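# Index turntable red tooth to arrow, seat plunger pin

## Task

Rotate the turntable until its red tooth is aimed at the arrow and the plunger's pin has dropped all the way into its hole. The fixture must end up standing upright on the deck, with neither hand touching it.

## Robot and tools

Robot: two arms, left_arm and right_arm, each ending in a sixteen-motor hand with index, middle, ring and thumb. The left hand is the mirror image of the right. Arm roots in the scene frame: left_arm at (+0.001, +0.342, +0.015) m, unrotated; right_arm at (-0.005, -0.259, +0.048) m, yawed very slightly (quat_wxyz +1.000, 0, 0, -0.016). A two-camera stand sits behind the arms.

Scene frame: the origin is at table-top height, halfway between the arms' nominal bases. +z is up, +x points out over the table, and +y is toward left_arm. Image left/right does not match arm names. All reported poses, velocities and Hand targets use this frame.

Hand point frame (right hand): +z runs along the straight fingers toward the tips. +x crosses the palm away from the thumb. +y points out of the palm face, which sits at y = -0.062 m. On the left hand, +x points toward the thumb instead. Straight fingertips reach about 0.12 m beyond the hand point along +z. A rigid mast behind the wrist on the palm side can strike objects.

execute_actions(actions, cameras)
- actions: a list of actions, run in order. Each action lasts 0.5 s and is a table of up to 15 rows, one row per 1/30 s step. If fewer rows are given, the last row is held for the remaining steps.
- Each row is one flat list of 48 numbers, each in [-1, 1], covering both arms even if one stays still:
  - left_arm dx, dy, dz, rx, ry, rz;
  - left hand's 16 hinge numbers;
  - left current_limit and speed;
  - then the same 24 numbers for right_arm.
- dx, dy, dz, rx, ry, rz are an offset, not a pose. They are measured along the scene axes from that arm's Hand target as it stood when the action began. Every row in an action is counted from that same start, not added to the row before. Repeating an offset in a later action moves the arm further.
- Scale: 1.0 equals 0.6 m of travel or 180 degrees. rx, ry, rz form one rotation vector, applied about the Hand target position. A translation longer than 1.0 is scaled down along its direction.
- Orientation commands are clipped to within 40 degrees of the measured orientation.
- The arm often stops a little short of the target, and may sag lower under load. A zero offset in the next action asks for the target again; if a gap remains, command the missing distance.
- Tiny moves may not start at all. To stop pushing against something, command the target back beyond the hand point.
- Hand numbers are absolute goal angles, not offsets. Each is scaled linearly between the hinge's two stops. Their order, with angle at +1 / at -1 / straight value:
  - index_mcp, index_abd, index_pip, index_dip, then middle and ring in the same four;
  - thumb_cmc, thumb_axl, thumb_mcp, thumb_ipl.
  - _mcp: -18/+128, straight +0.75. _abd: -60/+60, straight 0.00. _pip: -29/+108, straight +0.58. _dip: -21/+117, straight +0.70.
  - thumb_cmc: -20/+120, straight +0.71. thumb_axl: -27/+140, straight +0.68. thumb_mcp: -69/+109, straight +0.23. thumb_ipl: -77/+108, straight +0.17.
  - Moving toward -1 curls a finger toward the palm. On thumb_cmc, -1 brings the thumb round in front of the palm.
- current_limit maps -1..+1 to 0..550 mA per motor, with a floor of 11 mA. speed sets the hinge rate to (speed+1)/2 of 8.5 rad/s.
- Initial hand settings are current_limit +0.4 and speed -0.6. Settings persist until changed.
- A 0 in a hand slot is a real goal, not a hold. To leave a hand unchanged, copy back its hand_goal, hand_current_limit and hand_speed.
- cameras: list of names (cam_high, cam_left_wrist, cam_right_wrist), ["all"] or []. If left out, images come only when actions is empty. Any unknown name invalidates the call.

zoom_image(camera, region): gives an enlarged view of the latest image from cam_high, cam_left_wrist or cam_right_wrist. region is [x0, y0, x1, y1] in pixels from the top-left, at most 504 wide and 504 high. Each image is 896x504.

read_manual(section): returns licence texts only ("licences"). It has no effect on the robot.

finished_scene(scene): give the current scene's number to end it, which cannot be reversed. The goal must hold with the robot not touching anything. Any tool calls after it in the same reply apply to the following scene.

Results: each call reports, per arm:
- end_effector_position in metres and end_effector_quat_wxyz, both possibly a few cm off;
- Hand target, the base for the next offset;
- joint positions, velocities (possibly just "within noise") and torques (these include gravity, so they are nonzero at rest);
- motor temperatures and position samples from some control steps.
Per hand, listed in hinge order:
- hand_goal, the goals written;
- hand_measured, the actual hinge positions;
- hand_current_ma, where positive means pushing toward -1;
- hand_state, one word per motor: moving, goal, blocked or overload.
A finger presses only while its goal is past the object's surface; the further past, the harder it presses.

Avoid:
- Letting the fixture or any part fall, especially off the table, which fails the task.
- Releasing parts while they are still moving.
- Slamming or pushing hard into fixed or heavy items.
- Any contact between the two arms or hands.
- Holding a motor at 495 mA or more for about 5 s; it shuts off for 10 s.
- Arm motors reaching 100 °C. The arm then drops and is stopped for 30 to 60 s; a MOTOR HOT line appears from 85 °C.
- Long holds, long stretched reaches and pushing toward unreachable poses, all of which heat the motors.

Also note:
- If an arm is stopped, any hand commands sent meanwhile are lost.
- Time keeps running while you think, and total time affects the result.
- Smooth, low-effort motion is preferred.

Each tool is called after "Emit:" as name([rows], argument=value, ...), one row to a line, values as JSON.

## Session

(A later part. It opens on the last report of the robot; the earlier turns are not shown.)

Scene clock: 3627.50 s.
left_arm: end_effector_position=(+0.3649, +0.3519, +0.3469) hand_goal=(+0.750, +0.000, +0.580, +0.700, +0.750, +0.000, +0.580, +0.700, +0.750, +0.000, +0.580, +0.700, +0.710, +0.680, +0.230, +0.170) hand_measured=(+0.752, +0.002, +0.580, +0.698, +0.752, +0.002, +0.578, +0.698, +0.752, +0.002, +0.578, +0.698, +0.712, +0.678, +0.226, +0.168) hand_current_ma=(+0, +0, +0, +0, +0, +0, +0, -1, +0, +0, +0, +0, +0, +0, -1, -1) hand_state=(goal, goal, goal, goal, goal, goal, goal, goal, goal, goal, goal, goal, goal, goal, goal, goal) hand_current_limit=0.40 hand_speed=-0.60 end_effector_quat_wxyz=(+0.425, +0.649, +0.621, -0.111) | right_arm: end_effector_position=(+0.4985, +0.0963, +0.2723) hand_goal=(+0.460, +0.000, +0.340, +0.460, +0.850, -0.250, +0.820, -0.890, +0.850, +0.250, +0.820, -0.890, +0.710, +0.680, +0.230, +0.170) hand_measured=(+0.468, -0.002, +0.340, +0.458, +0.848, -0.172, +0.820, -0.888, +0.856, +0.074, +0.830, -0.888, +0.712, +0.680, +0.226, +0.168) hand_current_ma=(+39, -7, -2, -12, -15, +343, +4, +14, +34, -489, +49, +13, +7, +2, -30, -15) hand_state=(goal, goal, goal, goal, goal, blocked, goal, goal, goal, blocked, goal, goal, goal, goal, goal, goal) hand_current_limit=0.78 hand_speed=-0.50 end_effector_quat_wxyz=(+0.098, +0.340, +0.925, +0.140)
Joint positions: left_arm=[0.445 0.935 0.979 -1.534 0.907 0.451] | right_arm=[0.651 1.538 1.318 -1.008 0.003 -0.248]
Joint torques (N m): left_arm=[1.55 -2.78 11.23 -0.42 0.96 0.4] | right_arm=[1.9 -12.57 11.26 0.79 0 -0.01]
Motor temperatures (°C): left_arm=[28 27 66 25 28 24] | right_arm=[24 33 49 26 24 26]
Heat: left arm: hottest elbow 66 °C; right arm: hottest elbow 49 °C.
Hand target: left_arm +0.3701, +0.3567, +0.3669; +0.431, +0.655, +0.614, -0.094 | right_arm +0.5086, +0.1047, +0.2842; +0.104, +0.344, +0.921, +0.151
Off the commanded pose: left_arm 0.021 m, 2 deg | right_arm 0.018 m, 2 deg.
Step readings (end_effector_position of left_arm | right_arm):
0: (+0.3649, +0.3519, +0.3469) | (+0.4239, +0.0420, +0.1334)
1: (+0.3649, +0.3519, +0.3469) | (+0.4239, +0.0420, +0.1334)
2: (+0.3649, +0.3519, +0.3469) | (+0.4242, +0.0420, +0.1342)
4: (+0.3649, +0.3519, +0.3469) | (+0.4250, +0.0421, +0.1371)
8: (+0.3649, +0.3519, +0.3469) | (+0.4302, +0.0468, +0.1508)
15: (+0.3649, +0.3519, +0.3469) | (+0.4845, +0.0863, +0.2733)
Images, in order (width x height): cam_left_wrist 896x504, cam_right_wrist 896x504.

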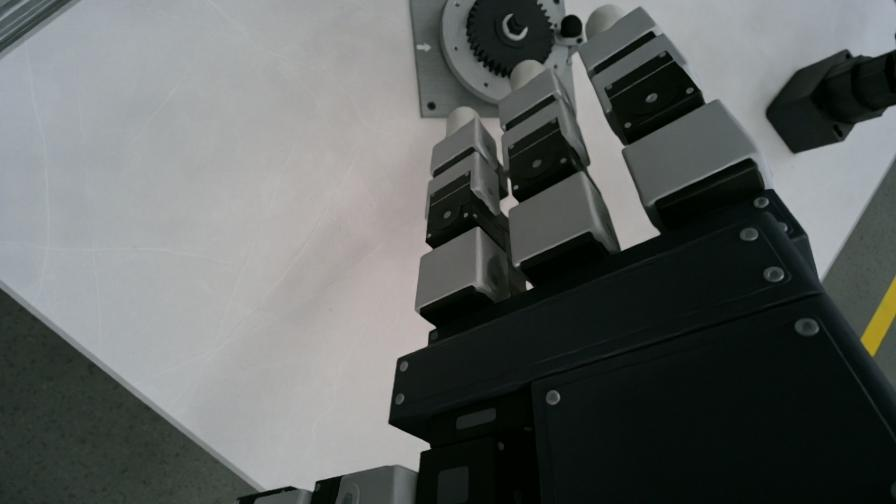

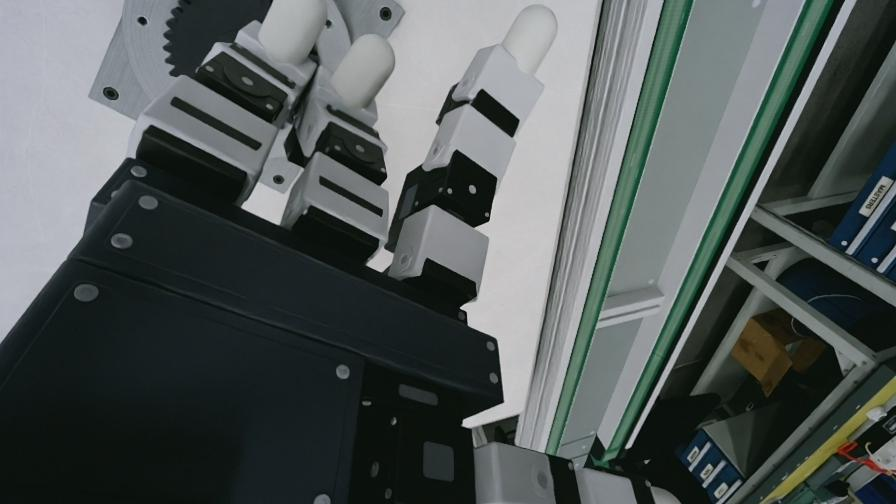

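Emit:
execute_actions([
  [[0,0,0,0,0,0,0.75,0,0.58,0.7,0.75,0,0.58,0.7,0.75,0,0.58,0.7,0.71,0.68,0.23,0.17,0.4,-0.6,-0.1,-0.024,-0.05,-0.0673,0.0963,0,0.89,0,0.869,-0.69,0.89,0,0.869,-0.69,-0.3,0,-0.78,-0.16,0.71,0.68,0.23,0.17,0.5,-0.3]],
  [[0,0,0,0,0,0,0.75,0,0.58,0.7,0.75,0,0.58,0.7,0.75,0,0.58,0.7,0.71,0.68,0.23,0.17,0.4,-0.6,-0.1005,-0.0238,-0.05,0,0,0.1722,0.89,0,0.869,-0.69,0.89,0,0.869,-0.69,-0.3,0,-0.78,-0.16,0.71,0.68,0.23,0.17,0.5,-0.3]],
  [[0,0,0,0,0,0,0.75,0,0.58,0.7,0.75,0,0.58,0.7,0.75,0,0.58,0.7,0.71,0.68,0.23,0.17,0.4,-0.6,0,0,-0.07,0,0,0.1722,0.89,0,0.869,-0.69,0.89,0,0.869,-0.69,-0.3,0,-0.78,-0.16,0.71,0.68,0.23,0.17,0.5,-0.3]],
  [[0,0,0,0,0,0,0.75,0,0.58,0.7,0.75,0,0.58,0.7,0.75,0,0.58,0.7,0.71,0.68,0.23,0.17,0.4,-0.6,0,0,-0.05,0,0,0,0.89,0,0.869,-0.69,0.89,0,0.869,-0.69,-0.3,0,-0.78,-0.16,0.71,0.68,0.23,0.17,0.5,-0.3]],
], cameras=["cam_right_wrist"])

Scene clock: 3658.50 s.
left_arm: end_effector_position=(+0.3649, +0.3519, +0.3469) hand_goal=(+0.750, +0.000, +0.580, +0.700, +0.750, +0.000, +0.580, +0.700, +0.750, +0.000, +0.580, +0.700, +0.710, +0.680, +0.230, +0.170) hand_measured=(+0.752, +0.002, +0.580, +0.698, +0.752, +0.002, +0.578, +0.698, +0.752, +0.002, +0.578, +0.698, +0.712, +0.678, +0.226, +0.168) hand_current_ma=(+0, +0, +0, +0, +0, +0, +0, -1, +0, +0, +0, +0, +0, +0, -1, -1) hand_state=(goal, goal, goal, goal, goal, goal, goal, goal, goal, goal, goal, goal, goal, goal, goal, goal) hand_current_limit=0.40 hand_speed=-0.60 end_effector_quat_wxyz=(+0.425, +0.649, +0.621, -0.111) | right_arm: end_effector_position=(+0.3869, +0.0756, +0.1576) hand_goal=(+0.890, +0.000, +0.870, -0.690, +0.890, +0.000, +0.870, -0.690, -0.300, +0.000, -0.780, -0.160, +0.710, +0.680, +0.230, +0.170) hand_measured=(+0.886, -0.002, +0.866, -0.686, +0.886, -0.004, +0.866, -0.692, -0.284, +0.000, -0.776, -0.162, +0.710, +0.680, +0.226, +0.168) hand_current_ma=(-16, -7, -21, +18, -17, -13, -15, -13, +84, +4, +20, -12, +5, +2, -30, -15) hand_state=(goal, goal, goal, goal, goal, goal, goal, goal, goal, goal, goal, goal, goal, goal, goal, goal) hand_current_limit=0.50 hand_speed=-0.30 end_effector_quat_wxyz=(+0.001, -0.176, +0.984, -0.001)
Joint positions: left_arm=[0.445 0.935 0.979 -1.534 0.907 0.451] | right_arm=[0.588 1.643 1.251 -1.179 0.002 -1.37]
Joint torques (N m): left_arm=[1.67 -3.02 11.18 -0.43 0.97 0.39] | right_arm=[1.08 -13.39 7.71 0.64 -0.26 -0.23]
Motor temperatures (°C): left_arm=[28 27 66 25 28 24] | right_arm=[24 32 44 26 24 26]
Heat: left arm: hottest elbow 66 °C; right arm: hottest elbow 44 °C.
Hand target: left_arm +0.3701, +0.3567, +0.3669; +0.431, +0.655, +0.614, -0.094 | right_arm +0.3883, +0.0761, +0.1522; +0.000, -0.182, +0.983, +0.000
Off the commanded pose: left_arm 0.021 m, 2 deg | right_arm 0.006 m, 1 deg.
Step readings (end_effector_position of left_arm | right_arm):
0: (+0.3649, +0.3519, +0.3469) | (+0.4985, +0.0963, +0.2723)
1: (+0.3649, +0.3519, +0.3469) | (+0.4980, +0.0959, +0.2718)
2: (+0.3649, +0.3519, +0.3469) | (+0.4934, +0.0939, +0.2694)
4: (+0.3649, +0.3519, +0.3469) | (+0.4774, +0.0854, +0.2605)
8: (+0.3649, +0.3519, +0.3469) | (+0.4463, +0.0764, +0.2460)
15: (+0.3649, +0.3519, +0.3469) | (+0.4380, +0.0824, +0.2387)
16: (+0.3649, +0.3519, +0.3469) | (+0.4375, +0.0823, +0.2380)
17: (+0.3649, +0.3519, +0.3469) | (+0.4357, +0.0831, +0.2370)
19: (+0.3649, +0.3519, +0.3469) | (+0.4259, +0.0821, +0.2318)
23: (+0.3649, +0.3519, +0.3469) | (+0.3954, +0.0727, +0.2167)
30: (+0.3649, +0.3519, +0.3469) | (+0.3886, +0.0743, +0.2171)
31: (+0.3649, +0.3519, +0.3469) | (+0.3884, +0.0749, +0.2173)
32: (+0.3649, +0.3519, +0.3469) | (+0.3888, +0.0746, +0.2169)
34: (+0.3649, +0.3519, +0.3469) | (+0.3890, +0.0750, +0.2146)
38: (+0.3649, +0.3519, +0.3469) | (+0.3928, +0.0715, +0.2015)
45: (+0.3649, +0.3519, +0.3469) | (+0.3870, +0.0689, +0.1779)
46: (+0.3649, +0.3519, +0.3469) | (+0.3857, +0.0694, +0.1766)
47: (+0.3649, +0.3519, +0.3469) | (+0.3857, +0.0704, +0.1759)
49: (+0.3649, +0.3519, +0.3469) | (+0.3882, +0.0734, +0.1748)
53: (+0.3649, +0.3519, +0.3469) | (+0.3895, +0.0760, +0.1674)
60: (+0.3649, +0.3519, +0.3469) | (+0.3869, +0.0754, +0.1576)
Images, in order (width x height): cam_right_wrist 896x504.

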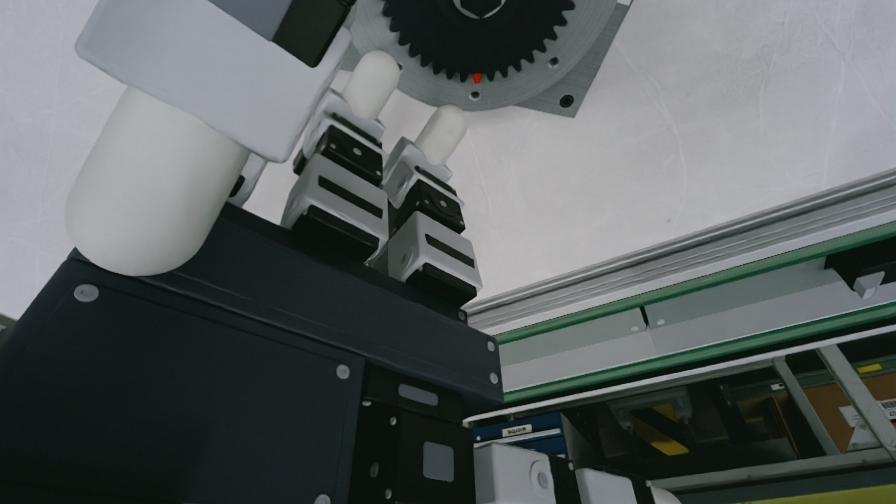

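Emit:
execute_actions([
  [[0,0,0,0,0,0,0.75,0,0.58,0.7,0.75,0,0.58,0.7,0.75,0,0.58,0.7,0.71,0.68,0.23,0.17,0.4,-0.6,0,0,-0.045,0,0,0,0.89,0,0.869,-0.69,0.89,0,0.869,-0.69,-0.3,0,-0.78,-0.16,0.71,0.68,0.23,0.17,0.7,-0.3]],
  [[0,0,0,0,0,0,0.75,0,0.58,0.7,0.75,0,0.58,0.7,0.75,0,0.58,0.7,0.71,0.68,0.23,0.17,0.4,-0.6,0,0,-0.045,0,0,0,0.89,0,0.869,-0.69,0.89,0,0.869,-0.69,-0.3,0,-0.78,-0.16,0.71,0.68,0.23,0.17,0.7,-0.3]],
  [[0,0,0,0,0,0,0.75,0,0.58,0.7,0.75,0,0.58,0.7,0.75,0,0.58,0.7,0.71,0.68,0.23,0.17,0.4,-0.6,0.016,0.006,0,0,0,0.045,0.89,0,0.869,-0.69,0.89,0,0.869,-0.69,-0.3,0,-0.78,-0.16,0.71,0.68,0.23,0.17,0.7,-0.3]],
  [[0,0,0,0,0,0,0.75,0,0.58,0.7,0.75,0,0.58,0.7,0.75,0,0.58,0.7,0.71,0.68,0.23,0.17,0.4,-0.6,0.015,0.009,0,0,0,0.045,0.89,0,0.869,-0.69,0.89,0,0.869,-0.69,-0.3,0,-0.78,-0.16,0.71,0.68,0.23,0.17,0.7,-0.3]],
], cameras=["cam_right_wrist", "cam_left_wrist"])

Emit:
zoom_image(camera="cam_left_wrist", region=[400, 0, 620, 130])

Scene clock: 3674.17 s.
left_arm: end_effector_position=(+0.3649, +0.3519, +0.3469) hand_goal=(+0.750, +0.000, +0.580, +0.700, +0.750, +0.000, +0.580, +0.700, +0.750, +0.000, +0.580, +0.700, +0.710, +0.680, +0.230, +0.170) hand_measured=(+0.752, +0.002, +0.580, +0.698, +0.752, +0.002, +0.578, +0.698, +0.752, +0.002, +0.578, +0.698, +0.712, +0.678, +0.226, +0.168) hand_current_ma=(+0, +0, +0, +0, +0, +0, +0, -1, +0, +0, +0, +0, +0, +0, -1, -1) hand_state=(goal, goal, goal, goal, goal, goal, goal, goal, goal, goal, goal, goal, goal, goal, goal, goal) hand_current_limit=0.40 hand_speed=-0.60 end_effector_quat_wxyz=(+0.425, +0.649, +0.621, -0.111) | right_arm: end_effector_position=(+0.3963, +0.0814, +0.1245) hand_goal=(+0.890, +0.000, +0.870, -0.690, +0.890, +0.000, +0.870, -0.690, -0.300, +0.000, -0.780, -0.160, +0.710, +0.680, +0.230, +0.170) hand_measured=(+0.866, -0.012, +0.852, -0.722, +0.884, -0.064, +0.852, -0.748, -0.284, +0.000, -0.776, -0.162, +0.710, +0.680, +0.226, +0.168) hand_current_ma=(-129, -55, -93, -161, -33, -280, -92, -291, +84, +4, +19, -12, +4, +2, -30, -15) hand_state=(blocked, goal, goal, blocked, goal, blocked, goal, blocked, goal, goal, goal, goal, goal, goal, goal, goal) hand_current_limit=0.70 hand_speed=-0.30 end_effector_quat_wxyz=(+0.016, -0.318, +0.948, +0.003)
Joint positions: left_arm=[0.445 0.935 0.979 -1.534 0.907 0.451] | right_arm=[0.571 1.746 1.291 -1.084 0 -1.68]
Joint torques (N m): left_arm=[1.49 -2.96 11.15 -0.44 0.95 0.41] | right_arm=[0.67 -9.82 9.65 0.79 -0.23 -0.17]
Motor temperatures (°C): left_arm=[28 27 66 25 28 24] | right_arm=[24 32 43 26 24 26]
Heat: left arm: hottest elbow 66 °C; right arm: hottest elbow 43 °C.
Hand target: left_arm +0.3701, +0.3567, +0.3669; +0.431, +0.655, +0.614, -0.094 | right_arm +0.4068, +0.0850, +0.0982; +0.000, -0.319, +0.948, +0.000
Off the commanded pose: left_arm 0.021 m, 2 deg | right_arm 0.029 m, 2 deg.
Step readings (end_effector_position of left_arm | right_arm):
0: (+0.3649, +0.3519, +0.3469) | (+0.3869, +0.0756, +0.1576)
1: (+0.3649, +0.3519, +0.3469) | (+0.3869, +0.0756, +0.1575)
2: (+0.3649, +0.3519, +0.3469) | (+0.3875, +0.0760, +0.1566)
4: (+0.3649, +0.3519, +0.3469) | (+0.3887, +0.0767, +0.1532)
8: (+0.3649, +0.3519, +0.3469) | (+0.3872, +0.0758, +0.1402)
15: (+0.3649, +0.3519, +0.3469) | (+0.3861, +0.0752, +0.1295)
16: (+0.3649, +0.3519, +0.3469) | (+0.3863, +0.0753, +0.1294)
17: (+0.3649, +0.3519, +0.3469) | (+0.3870, +0.0757, +0.1288)
19: (+0.3649, +0.3519, +0.3469) | (+0.3870, +0.0758, +0.1271)
23: (+0.3649, +0.3519, +0.3469) | (+0.3873, +0.0758, +0.1264)
30: (+0.3649, +0.3519, +0.3469) | (+0.3871, +0.0757, +0.1262)
31: (+0.3649, +0.3519, +0.3469) | (+0.3870, +0.0757, +0.1262)
32: (+0.3649, +0.3519, +0.3469) | (+0.3862, +0.0755, +0.1262)
34: (+0.3649, +0.3519, +0.3469) | (+0.3845, +0.0747, +0.1259)
38: (+0.3649, +0.3519, +0.3469) | (+0.3851, +0.0739, +0.1256)
45: (+0.3649, +0.3519, +0.3469) | (+0.3858, +0.0745, +0.1253)
46: (+0.3649, +0.3519, +0.3469) | (+0.3858, +0.0744, +0.1254)
47: (+0.3649, +0.3519, +0.3469) | (+0.3857, +0.0746, +0.1252)
49: (+0.3649, +0.3519, +0.3469) | (+0.3873, +0.0757, +0.1252)
53: (+0.3649, +0.3519, +0.3469) | (+0.3946, +0.0801, +0.1246)
60: (+0.3649, +0.3519, +0.3469) | (+0.3967, +0.0819, +0.1246)
Images, in order (width x height): cam_left_wrist 896x504, cam_right_wrist 896x504.

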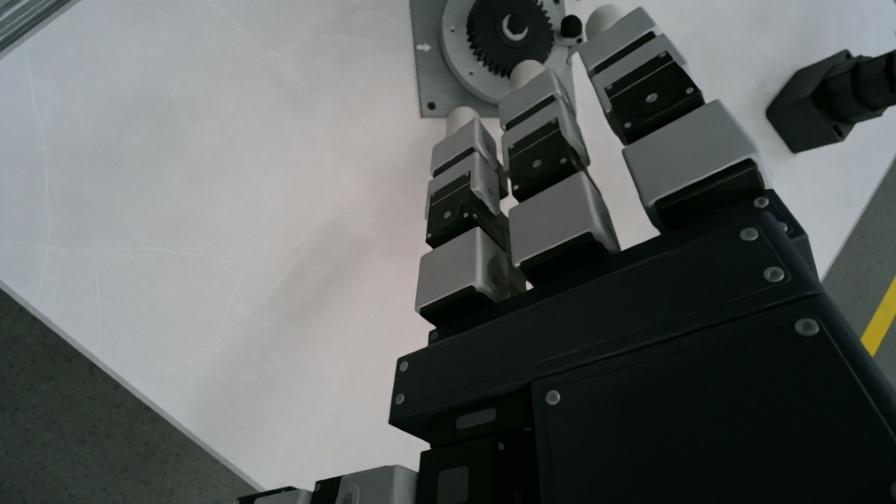

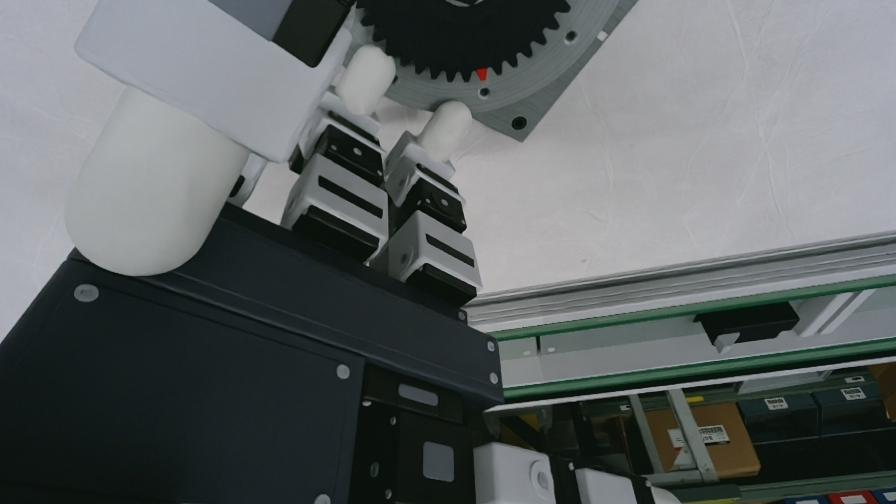

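Scaled by 2.291.

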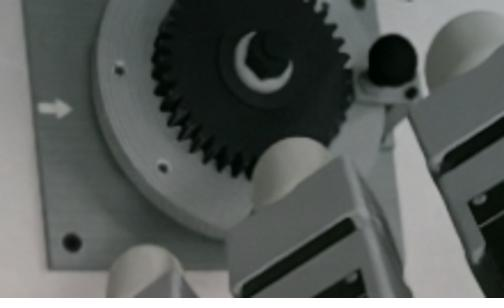

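Emit:
execute_actions([
  [[0,0,0,0,0,0,0.75,0,0.58,0.7,0.75,0,0.58,0.7,0.75,0,0.58,0.7,0.71,0.68,0.23,0.17,0.4,-0.6,0.006,0.004,0,0,0,0.03,0.89,0,0.869,-0.69,0.89,0,0.869,-0.69,-0.3,0,-0.78,-0.16,0.71,0.68,0.23,0.17,0.7,-0.3]],
], cameras=["cam_left_wrist"])

Emit:
zoom_image(camera="cam_left_wrist", region=[400, 0, 620, 130])

Scene clock: 3681.30 s.
left_arm: end_effector_position=(+0.3649, +0.3519, +0.3469) hand_goal=(+0.750, +0.000, +0.580, +0.700, +0.750, +0.000, +0.580, +0.700, +0.750, +0.000, +0.580, +0.700, +0.710, +0.680, +0.230, +0.170) hand_measured=(+0.752, +0.002, +0.580, +0.698, +0.752, +0.002, +0.578, +0.698, +0.752, +0.002, +0.578, +0.698, +0.712, +0.678, +0.226, +0.168) hand_current_ma=(+0, +0, +0, +0, +0, +0, +0, -1, +0, +0, +0, +0, +0, +0, -1, -1) hand_state=(goal, goal, goal, goal, goal, goal, goal, goal, goal, goal, goal, goal, goal, goal, goal, goal) hand_current_limit=0.40 hand_speed=-0.60 end_effector_quat_wxyz=(+0.425, +0.649, +0.621, -0.111) | right_arm: end_effector_position=(+0.3978, +0.0823, +0.1242) hand_goal=(+0.890, +0.000, +0.870, -0.690, +0.890, +0.000, +0.870, -0.690, -0.300, +0.000, -0.780, -0.160, +0.710, +0.680, +0.230, +0.170) hand_measured=(+0.868, -0.034, +0.848, -0.726, +0.870, -0.064, +0.848, -0.748, -0.284, +0.000, -0.776, -0.162, +0.710, +0.680, +0.226, +0.168) hand_current_ma=(-116, -147, -112, -174, -105, -274, -110, -291, +83, +4, +19, -12, +4, +2, -30, -15) hand_state=(blocked, blocked, blocked, blocked, blocked, blocked, blocked, blocked, goal, goal, goal, goal, goal, goal, goal, goal) hand_current_limit=0.70 hand_speed=-0.30 end_effector_quat_wxyz=(+0.012, -0.362, +0.932, +0.003)
Joint positions: left_arm=[0.445 0.935 0.979 -1.534 0.907 0.451] | right_arm=[0.569 1.773 1.329 -1.102 -0.002 -1.774]
Joint torques (N m): left_arm=[1.49 -2.96 11.21 -0.46 0.98 0.4] | right_arm=[1.03 -10.05 10.15 0.91 -0.16 -0.16]
Motor temperatures (°C): left_arm=[28 27 66 25 28 24] | right_arm=[24 31 42 26 24 26]
Heat: left arm: hottest elbow 66 °C; right arm: hottest elbow 42 °C.
Hand target: left_arm +0.3701, +0.3567, +0.3669; +0.431, +0.655, +0.614, -0.094 | right_arm +0.4104, +0.0875, +0.0982; +0.000, -0.363, +0.932, +0.000
Off the commanded pose: left_arm 0.021 m, 2 deg | right_arm 0.029 m, 1 deg.
Step readings (end_effector_position of left_arm | right_arm):
0: (+0.3649, +0.3519, +0.3469) | (+0.3964, +0.0815, +0.1247)
1: (+0.3649, +0.3519, +0.3469) | (+0.3964, +0.0815, +0.1246)
2: (+0.3649, +0.3519, +0.3469) | (+0.3963, +0.0813, +0.1247)
4: (+0.3649, +0.3519, +0.3469) | (+0.3965, +0.0815, +0.1244)
8: (+0.3649, +0.3519, +0.3469) | (+0.3987, +0.0829, +0.1245)
15: (+0.3649, +0.3519, +0.3469) | (+0.3981, +0.0825, +0.1244)
Images, in order (width x height): cam_left_wrist 896x504.

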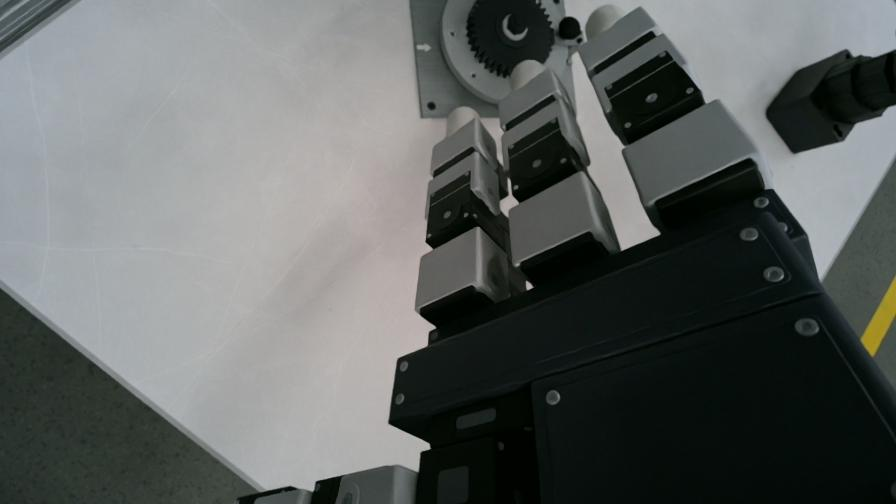

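Scaled by 2.291.

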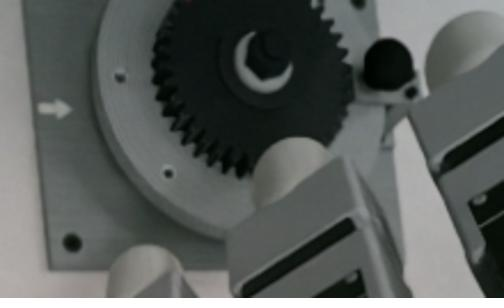

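Emit:
execute_actions([
  [[0,0,0,0,0,0,0.75,0,0.58,0.7,0.75,0,0.58,0.7,0.75,0,0.58,0.7,0.71,0.68,0.23,0.17,0.4,-0.6,-0.02,-0.008,0.1,0,0,0,0.89,0,0.869,-0.69,0.89,0,0.869,-0.69,-0.3,0,-0.78,-0.16,0.71,0.68,0.23,0.17,0.5,-0.5]],
  [[0,0,0,0,0,0,0.75,0,0.58,0.7,0.75,0,0.58,0.7,0.75,0,0.58,0.7,0.71,0.68,0.23,0.17,0.4,-0.6,0,0,0.1,0,0,-0.15,0.911,0,-0.12,0.004,0.89,0.1,0.869,-0.69,0.89,-0.1,0.869,-0.69,0.71,0.68,0.23,0.17,0.5,-0.4]],
  [[0,0,0,0,0,0,0.75,0,0.58,0.7,0.75,0,0.58,0.7,0.75,0,0.58,0.7,0.71,0.68,0.23,0.17,0.4,-0.6,0.02,-0.03,-0.02,0,0,-0.155,0.911,0,-0.12,0.004,0.89,0.1,0.869,-0.69,0.89,-0.1,0.869,-0.69,0.71,0.68,0.23,0.17,0.5,-0.4]],
  [[0,0,0,0,0,0,0.75,0,0.58,0.7,0.75,0,0.58,0.7,0.75,0,0.58,0.7,0.71,0.68,0.23,0.17,0.4,-0.6,0.021,-0.034,-0.04,0,0,-0.1594,0.911,0,-0.12,0.004,0.89,0.1,0.869,-0.69,0.89,-0.1,0.869,-0.69,0.71,0.68,0.23,0.17,0.5,-0.4]],
  [[0,0,0,0,0,0,0.75,0,0.58,0.7,0.75,0,0.58,0.7,0.75,0,0.58,0.7,0.71,0.68,0.23,0.17,0.4,-0.6,0,0,-0.045,0,0,0,0.911,0,-0.12,0.004,0.89,0.1,0.869,-0.69,0.89,-0.1,0.869,-0.69,0.71,0.68,0.23,0.17,0.5,-0.4]],
  [[0,0,0,0,0,0,0.75,0,0.58,0.7,0.75,0,0.58,0.7,0.75,0,0.58,0.7,0.71,0.68,0.23,0.17,0.4,-0.6,0,0,-0.046,0,0,0,0.911,0,-0.12,0.004,0.89,0.1,0.869,-0.69,0.89,-0.1,0.869,-0.69,0.71,0.68,0.23,0.17,0.5,-0.4]],
], cameras=["cam_right_wrist"])

Scene clock: 3721.13 s.
left_arm: end_effector_position=(+0.3649, +0.3519, +0.3469) hand_goal=(+0.750, +0.000, +0.580, +0.700, +0.750, +0.000, +0.580, +0.700, +0.750, +0.000, +0.580, +0.700, +0.710, +0.680, +0.230, +0.170) hand_measured=(+0.752, +0.002, +0.580, +0.698, +0.752, +0.002, +0.578, +0.698, +0.752, +0.002, +0.578, +0.698, +0.712, +0.678, +0.226, +0.168) hand_current_ma=(+0, +0, +0, +0, +0, +0, +0, -1, +0, +0, +0, +0, +0, +0, -1, -1) hand_state=(goal, goal, goal, goal, goal, goal, goal, goal, goal, goal, goal, goal, goal, goal, goal, goal) hand_current_limit=0.40 hand_speed=-0.60 end_effector_quat_wxyz=(+0.425, +0.649, +0.621, -0.111) | right_arm: end_effector_position=(+0.4224, +0.0402, +0.1304) hand_goal=(+0.912, +0.000, -0.120, +0.004, +0.890, +0.100, +0.870, -0.690, +0.890, -0.100, +0.870, -0.690, +0.710, +0.680, +0.230, +0.170) hand_measured=(+0.912, +0.002, -0.114, +0.002, +0.886, +0.096, +0.868, -0.692, +0.884, -0.096, +0.866, -0.688, +0.710, +0.680, +0.226, +0.168) hand_current_ma=(+0, +8, +25, -12, -18, -14, -9, -6, -32, +14, -24, +14, +2, +2, -30, -15) hand_state=(goal, goal, goal, goal, goal, goal, goal, goal, goal, goal, goal, goal, goal, goal, goal, goal) hand_current_limit=0.50 hand_speed=-0.40 end_effector_quat_wxyz=(-0.002, +0.348, +0.938, -0.001)
Joint positions: left_arm=[0.445 0.935 0.979 -1.534 0.907 0.451] | right_arm=[0.646 1.589 1.105 -1.092 -0.002 -0.247]
Joint torques (N m): left_arm=[1.61 -3.19 11.21 -0.4 0.94 0.39] | right_arm=[2.08 -12.16 7.66 0.54 0.05 0.05]
Motor temperatures (°C): left_arm=[28 27 66 25 28 24] | right_arm=[24 31 41 26 24 26]
Heat: left arm: hottest elbow 66 °C; right arm: hottest elbow 41 °C.
Hand target: left_arm +0.3701, +0.3567, +0.3669; +0.431, +0.655, +0.614, -0.094 | right_arm +0.4231, +0.0442, +0.1277; +0.000, +0.350, +0.937, +0.000
Off the commanded pose: left_arm 0.021 m, 2 deg | right_arm 0.005 m, 0 deg.
Step readings (end_effector_position of left_arm | right_arm):
0: (+0.3649, +0.3519, +0.3469) | (+0.3978, +0.0823, +0.1244)
1: (+0.3649, +0.3519, +0.3469) | (+0.3977, +0.0823, +0.1246)
2: (+0.3649, +0.3519, +0.3469) | (+0.3974, +0.0821, +0.1259)
4: (+0.3649, +0.3519, +0.3469) | (+0.3947, +0.0805, +0.1283)
8: (+0.3649, +0.3519, +0.3469) | (+0.3870, +0.0759, +0.1303)
15: (+0.3649, +0.3519, +0.3469) | (+0.3833, +0.0737, +0.1315)
16: (+0.3649, +0.3519, +0.3469) | (+0.3831, +0.0736, +0.1321)
17: (+0.3649, +0.3519, +0.3469) | (+0.3826, +0.0742, +0.1347)
19: (+0.3649, +0.3519, +0.3469) | (+0.3831, +0.0753, +0.1453)
23: (+0.3649, +0.3519, +0.3469) | (+0.3861, +0.0749, +0.1854)
30: (+0.3649, +0.3519, +0.3469) | (+0.3910, +0.0729, +0.2203)
31: (+0.3649, +0.3519, +0.3469) | (+0.3920, +0.0733, +0.2194)
32: (+0.3649, +0.3519, +0.3469) | (+0.3943, +0.0734, +0.2185)
34: (+0.3649, +0.3519, +0.3469) | (+0.3979, +0.0710, +0.2139)
38: (+0.3649, +0.3519, +0.3469) | (+0.3984, +0.0610, +0.1993)
45: (+0.3649, +0.3519, +0.3469) | (+0.4062, +0.0592, +0.1951)
46: (+0.3649, +0.3519, +0.3469) | (+0.4071, +0.0596, +0.1958)
47: (+0.3649, +0.3519, +0.3469) | (+0.4090, +0.0594, +0.1959)
49: (+0.3649, +0.3519, +0.3469) | (+0.4111, +0.0555, +0.1930)
53: (+0.3649, +0.3519, +0.3469) | (+0.4105, +0.0449, +0.1805)
60: (+0.3649, +0.3519, +0.3469) | (+0.4174, +0.0422, +0.1768)
61: (+0.3649, +0.3519, +0.3469) | (+0.4183, +0.0421, +0.1770)
62: (+0.3649, +0.3519, +0.3469) | (+0.4194, +0.0422, +0.1765)
64: (+0.3649, +0.3519, +0.3469) | (+0.4215, +0.0436, +0.1744)
68: (+0.3649, +0.3519, +0.3469) | (+0.4212, +0.0419, +0.1667)
75: (+0.3649, +0.3519, +0.3469) | (+0.4227, +0.0409, +0.1615)
76: (+0.3649, +0.3519, +0.3469) | (+0.4228, +0.0410, +0.1613)
77: (+0.3649, +0.3519, +0.3469) | (+0.4236, +0.0414, +0.1608)
79: (+0.3649, +0.3519, +0.3469) | (+0.4247, +0.0421, +0.1570)
83: (+0.3649, +0.3519, +0.3469) | (+0.4227, +0.0406, +0.1417)
90: (+0.3649, +0.3519, +0.3469) | (+0.4220, +0.0400, +0.1302)
Images, in order (width x height): cam_right_wrist 896x504.

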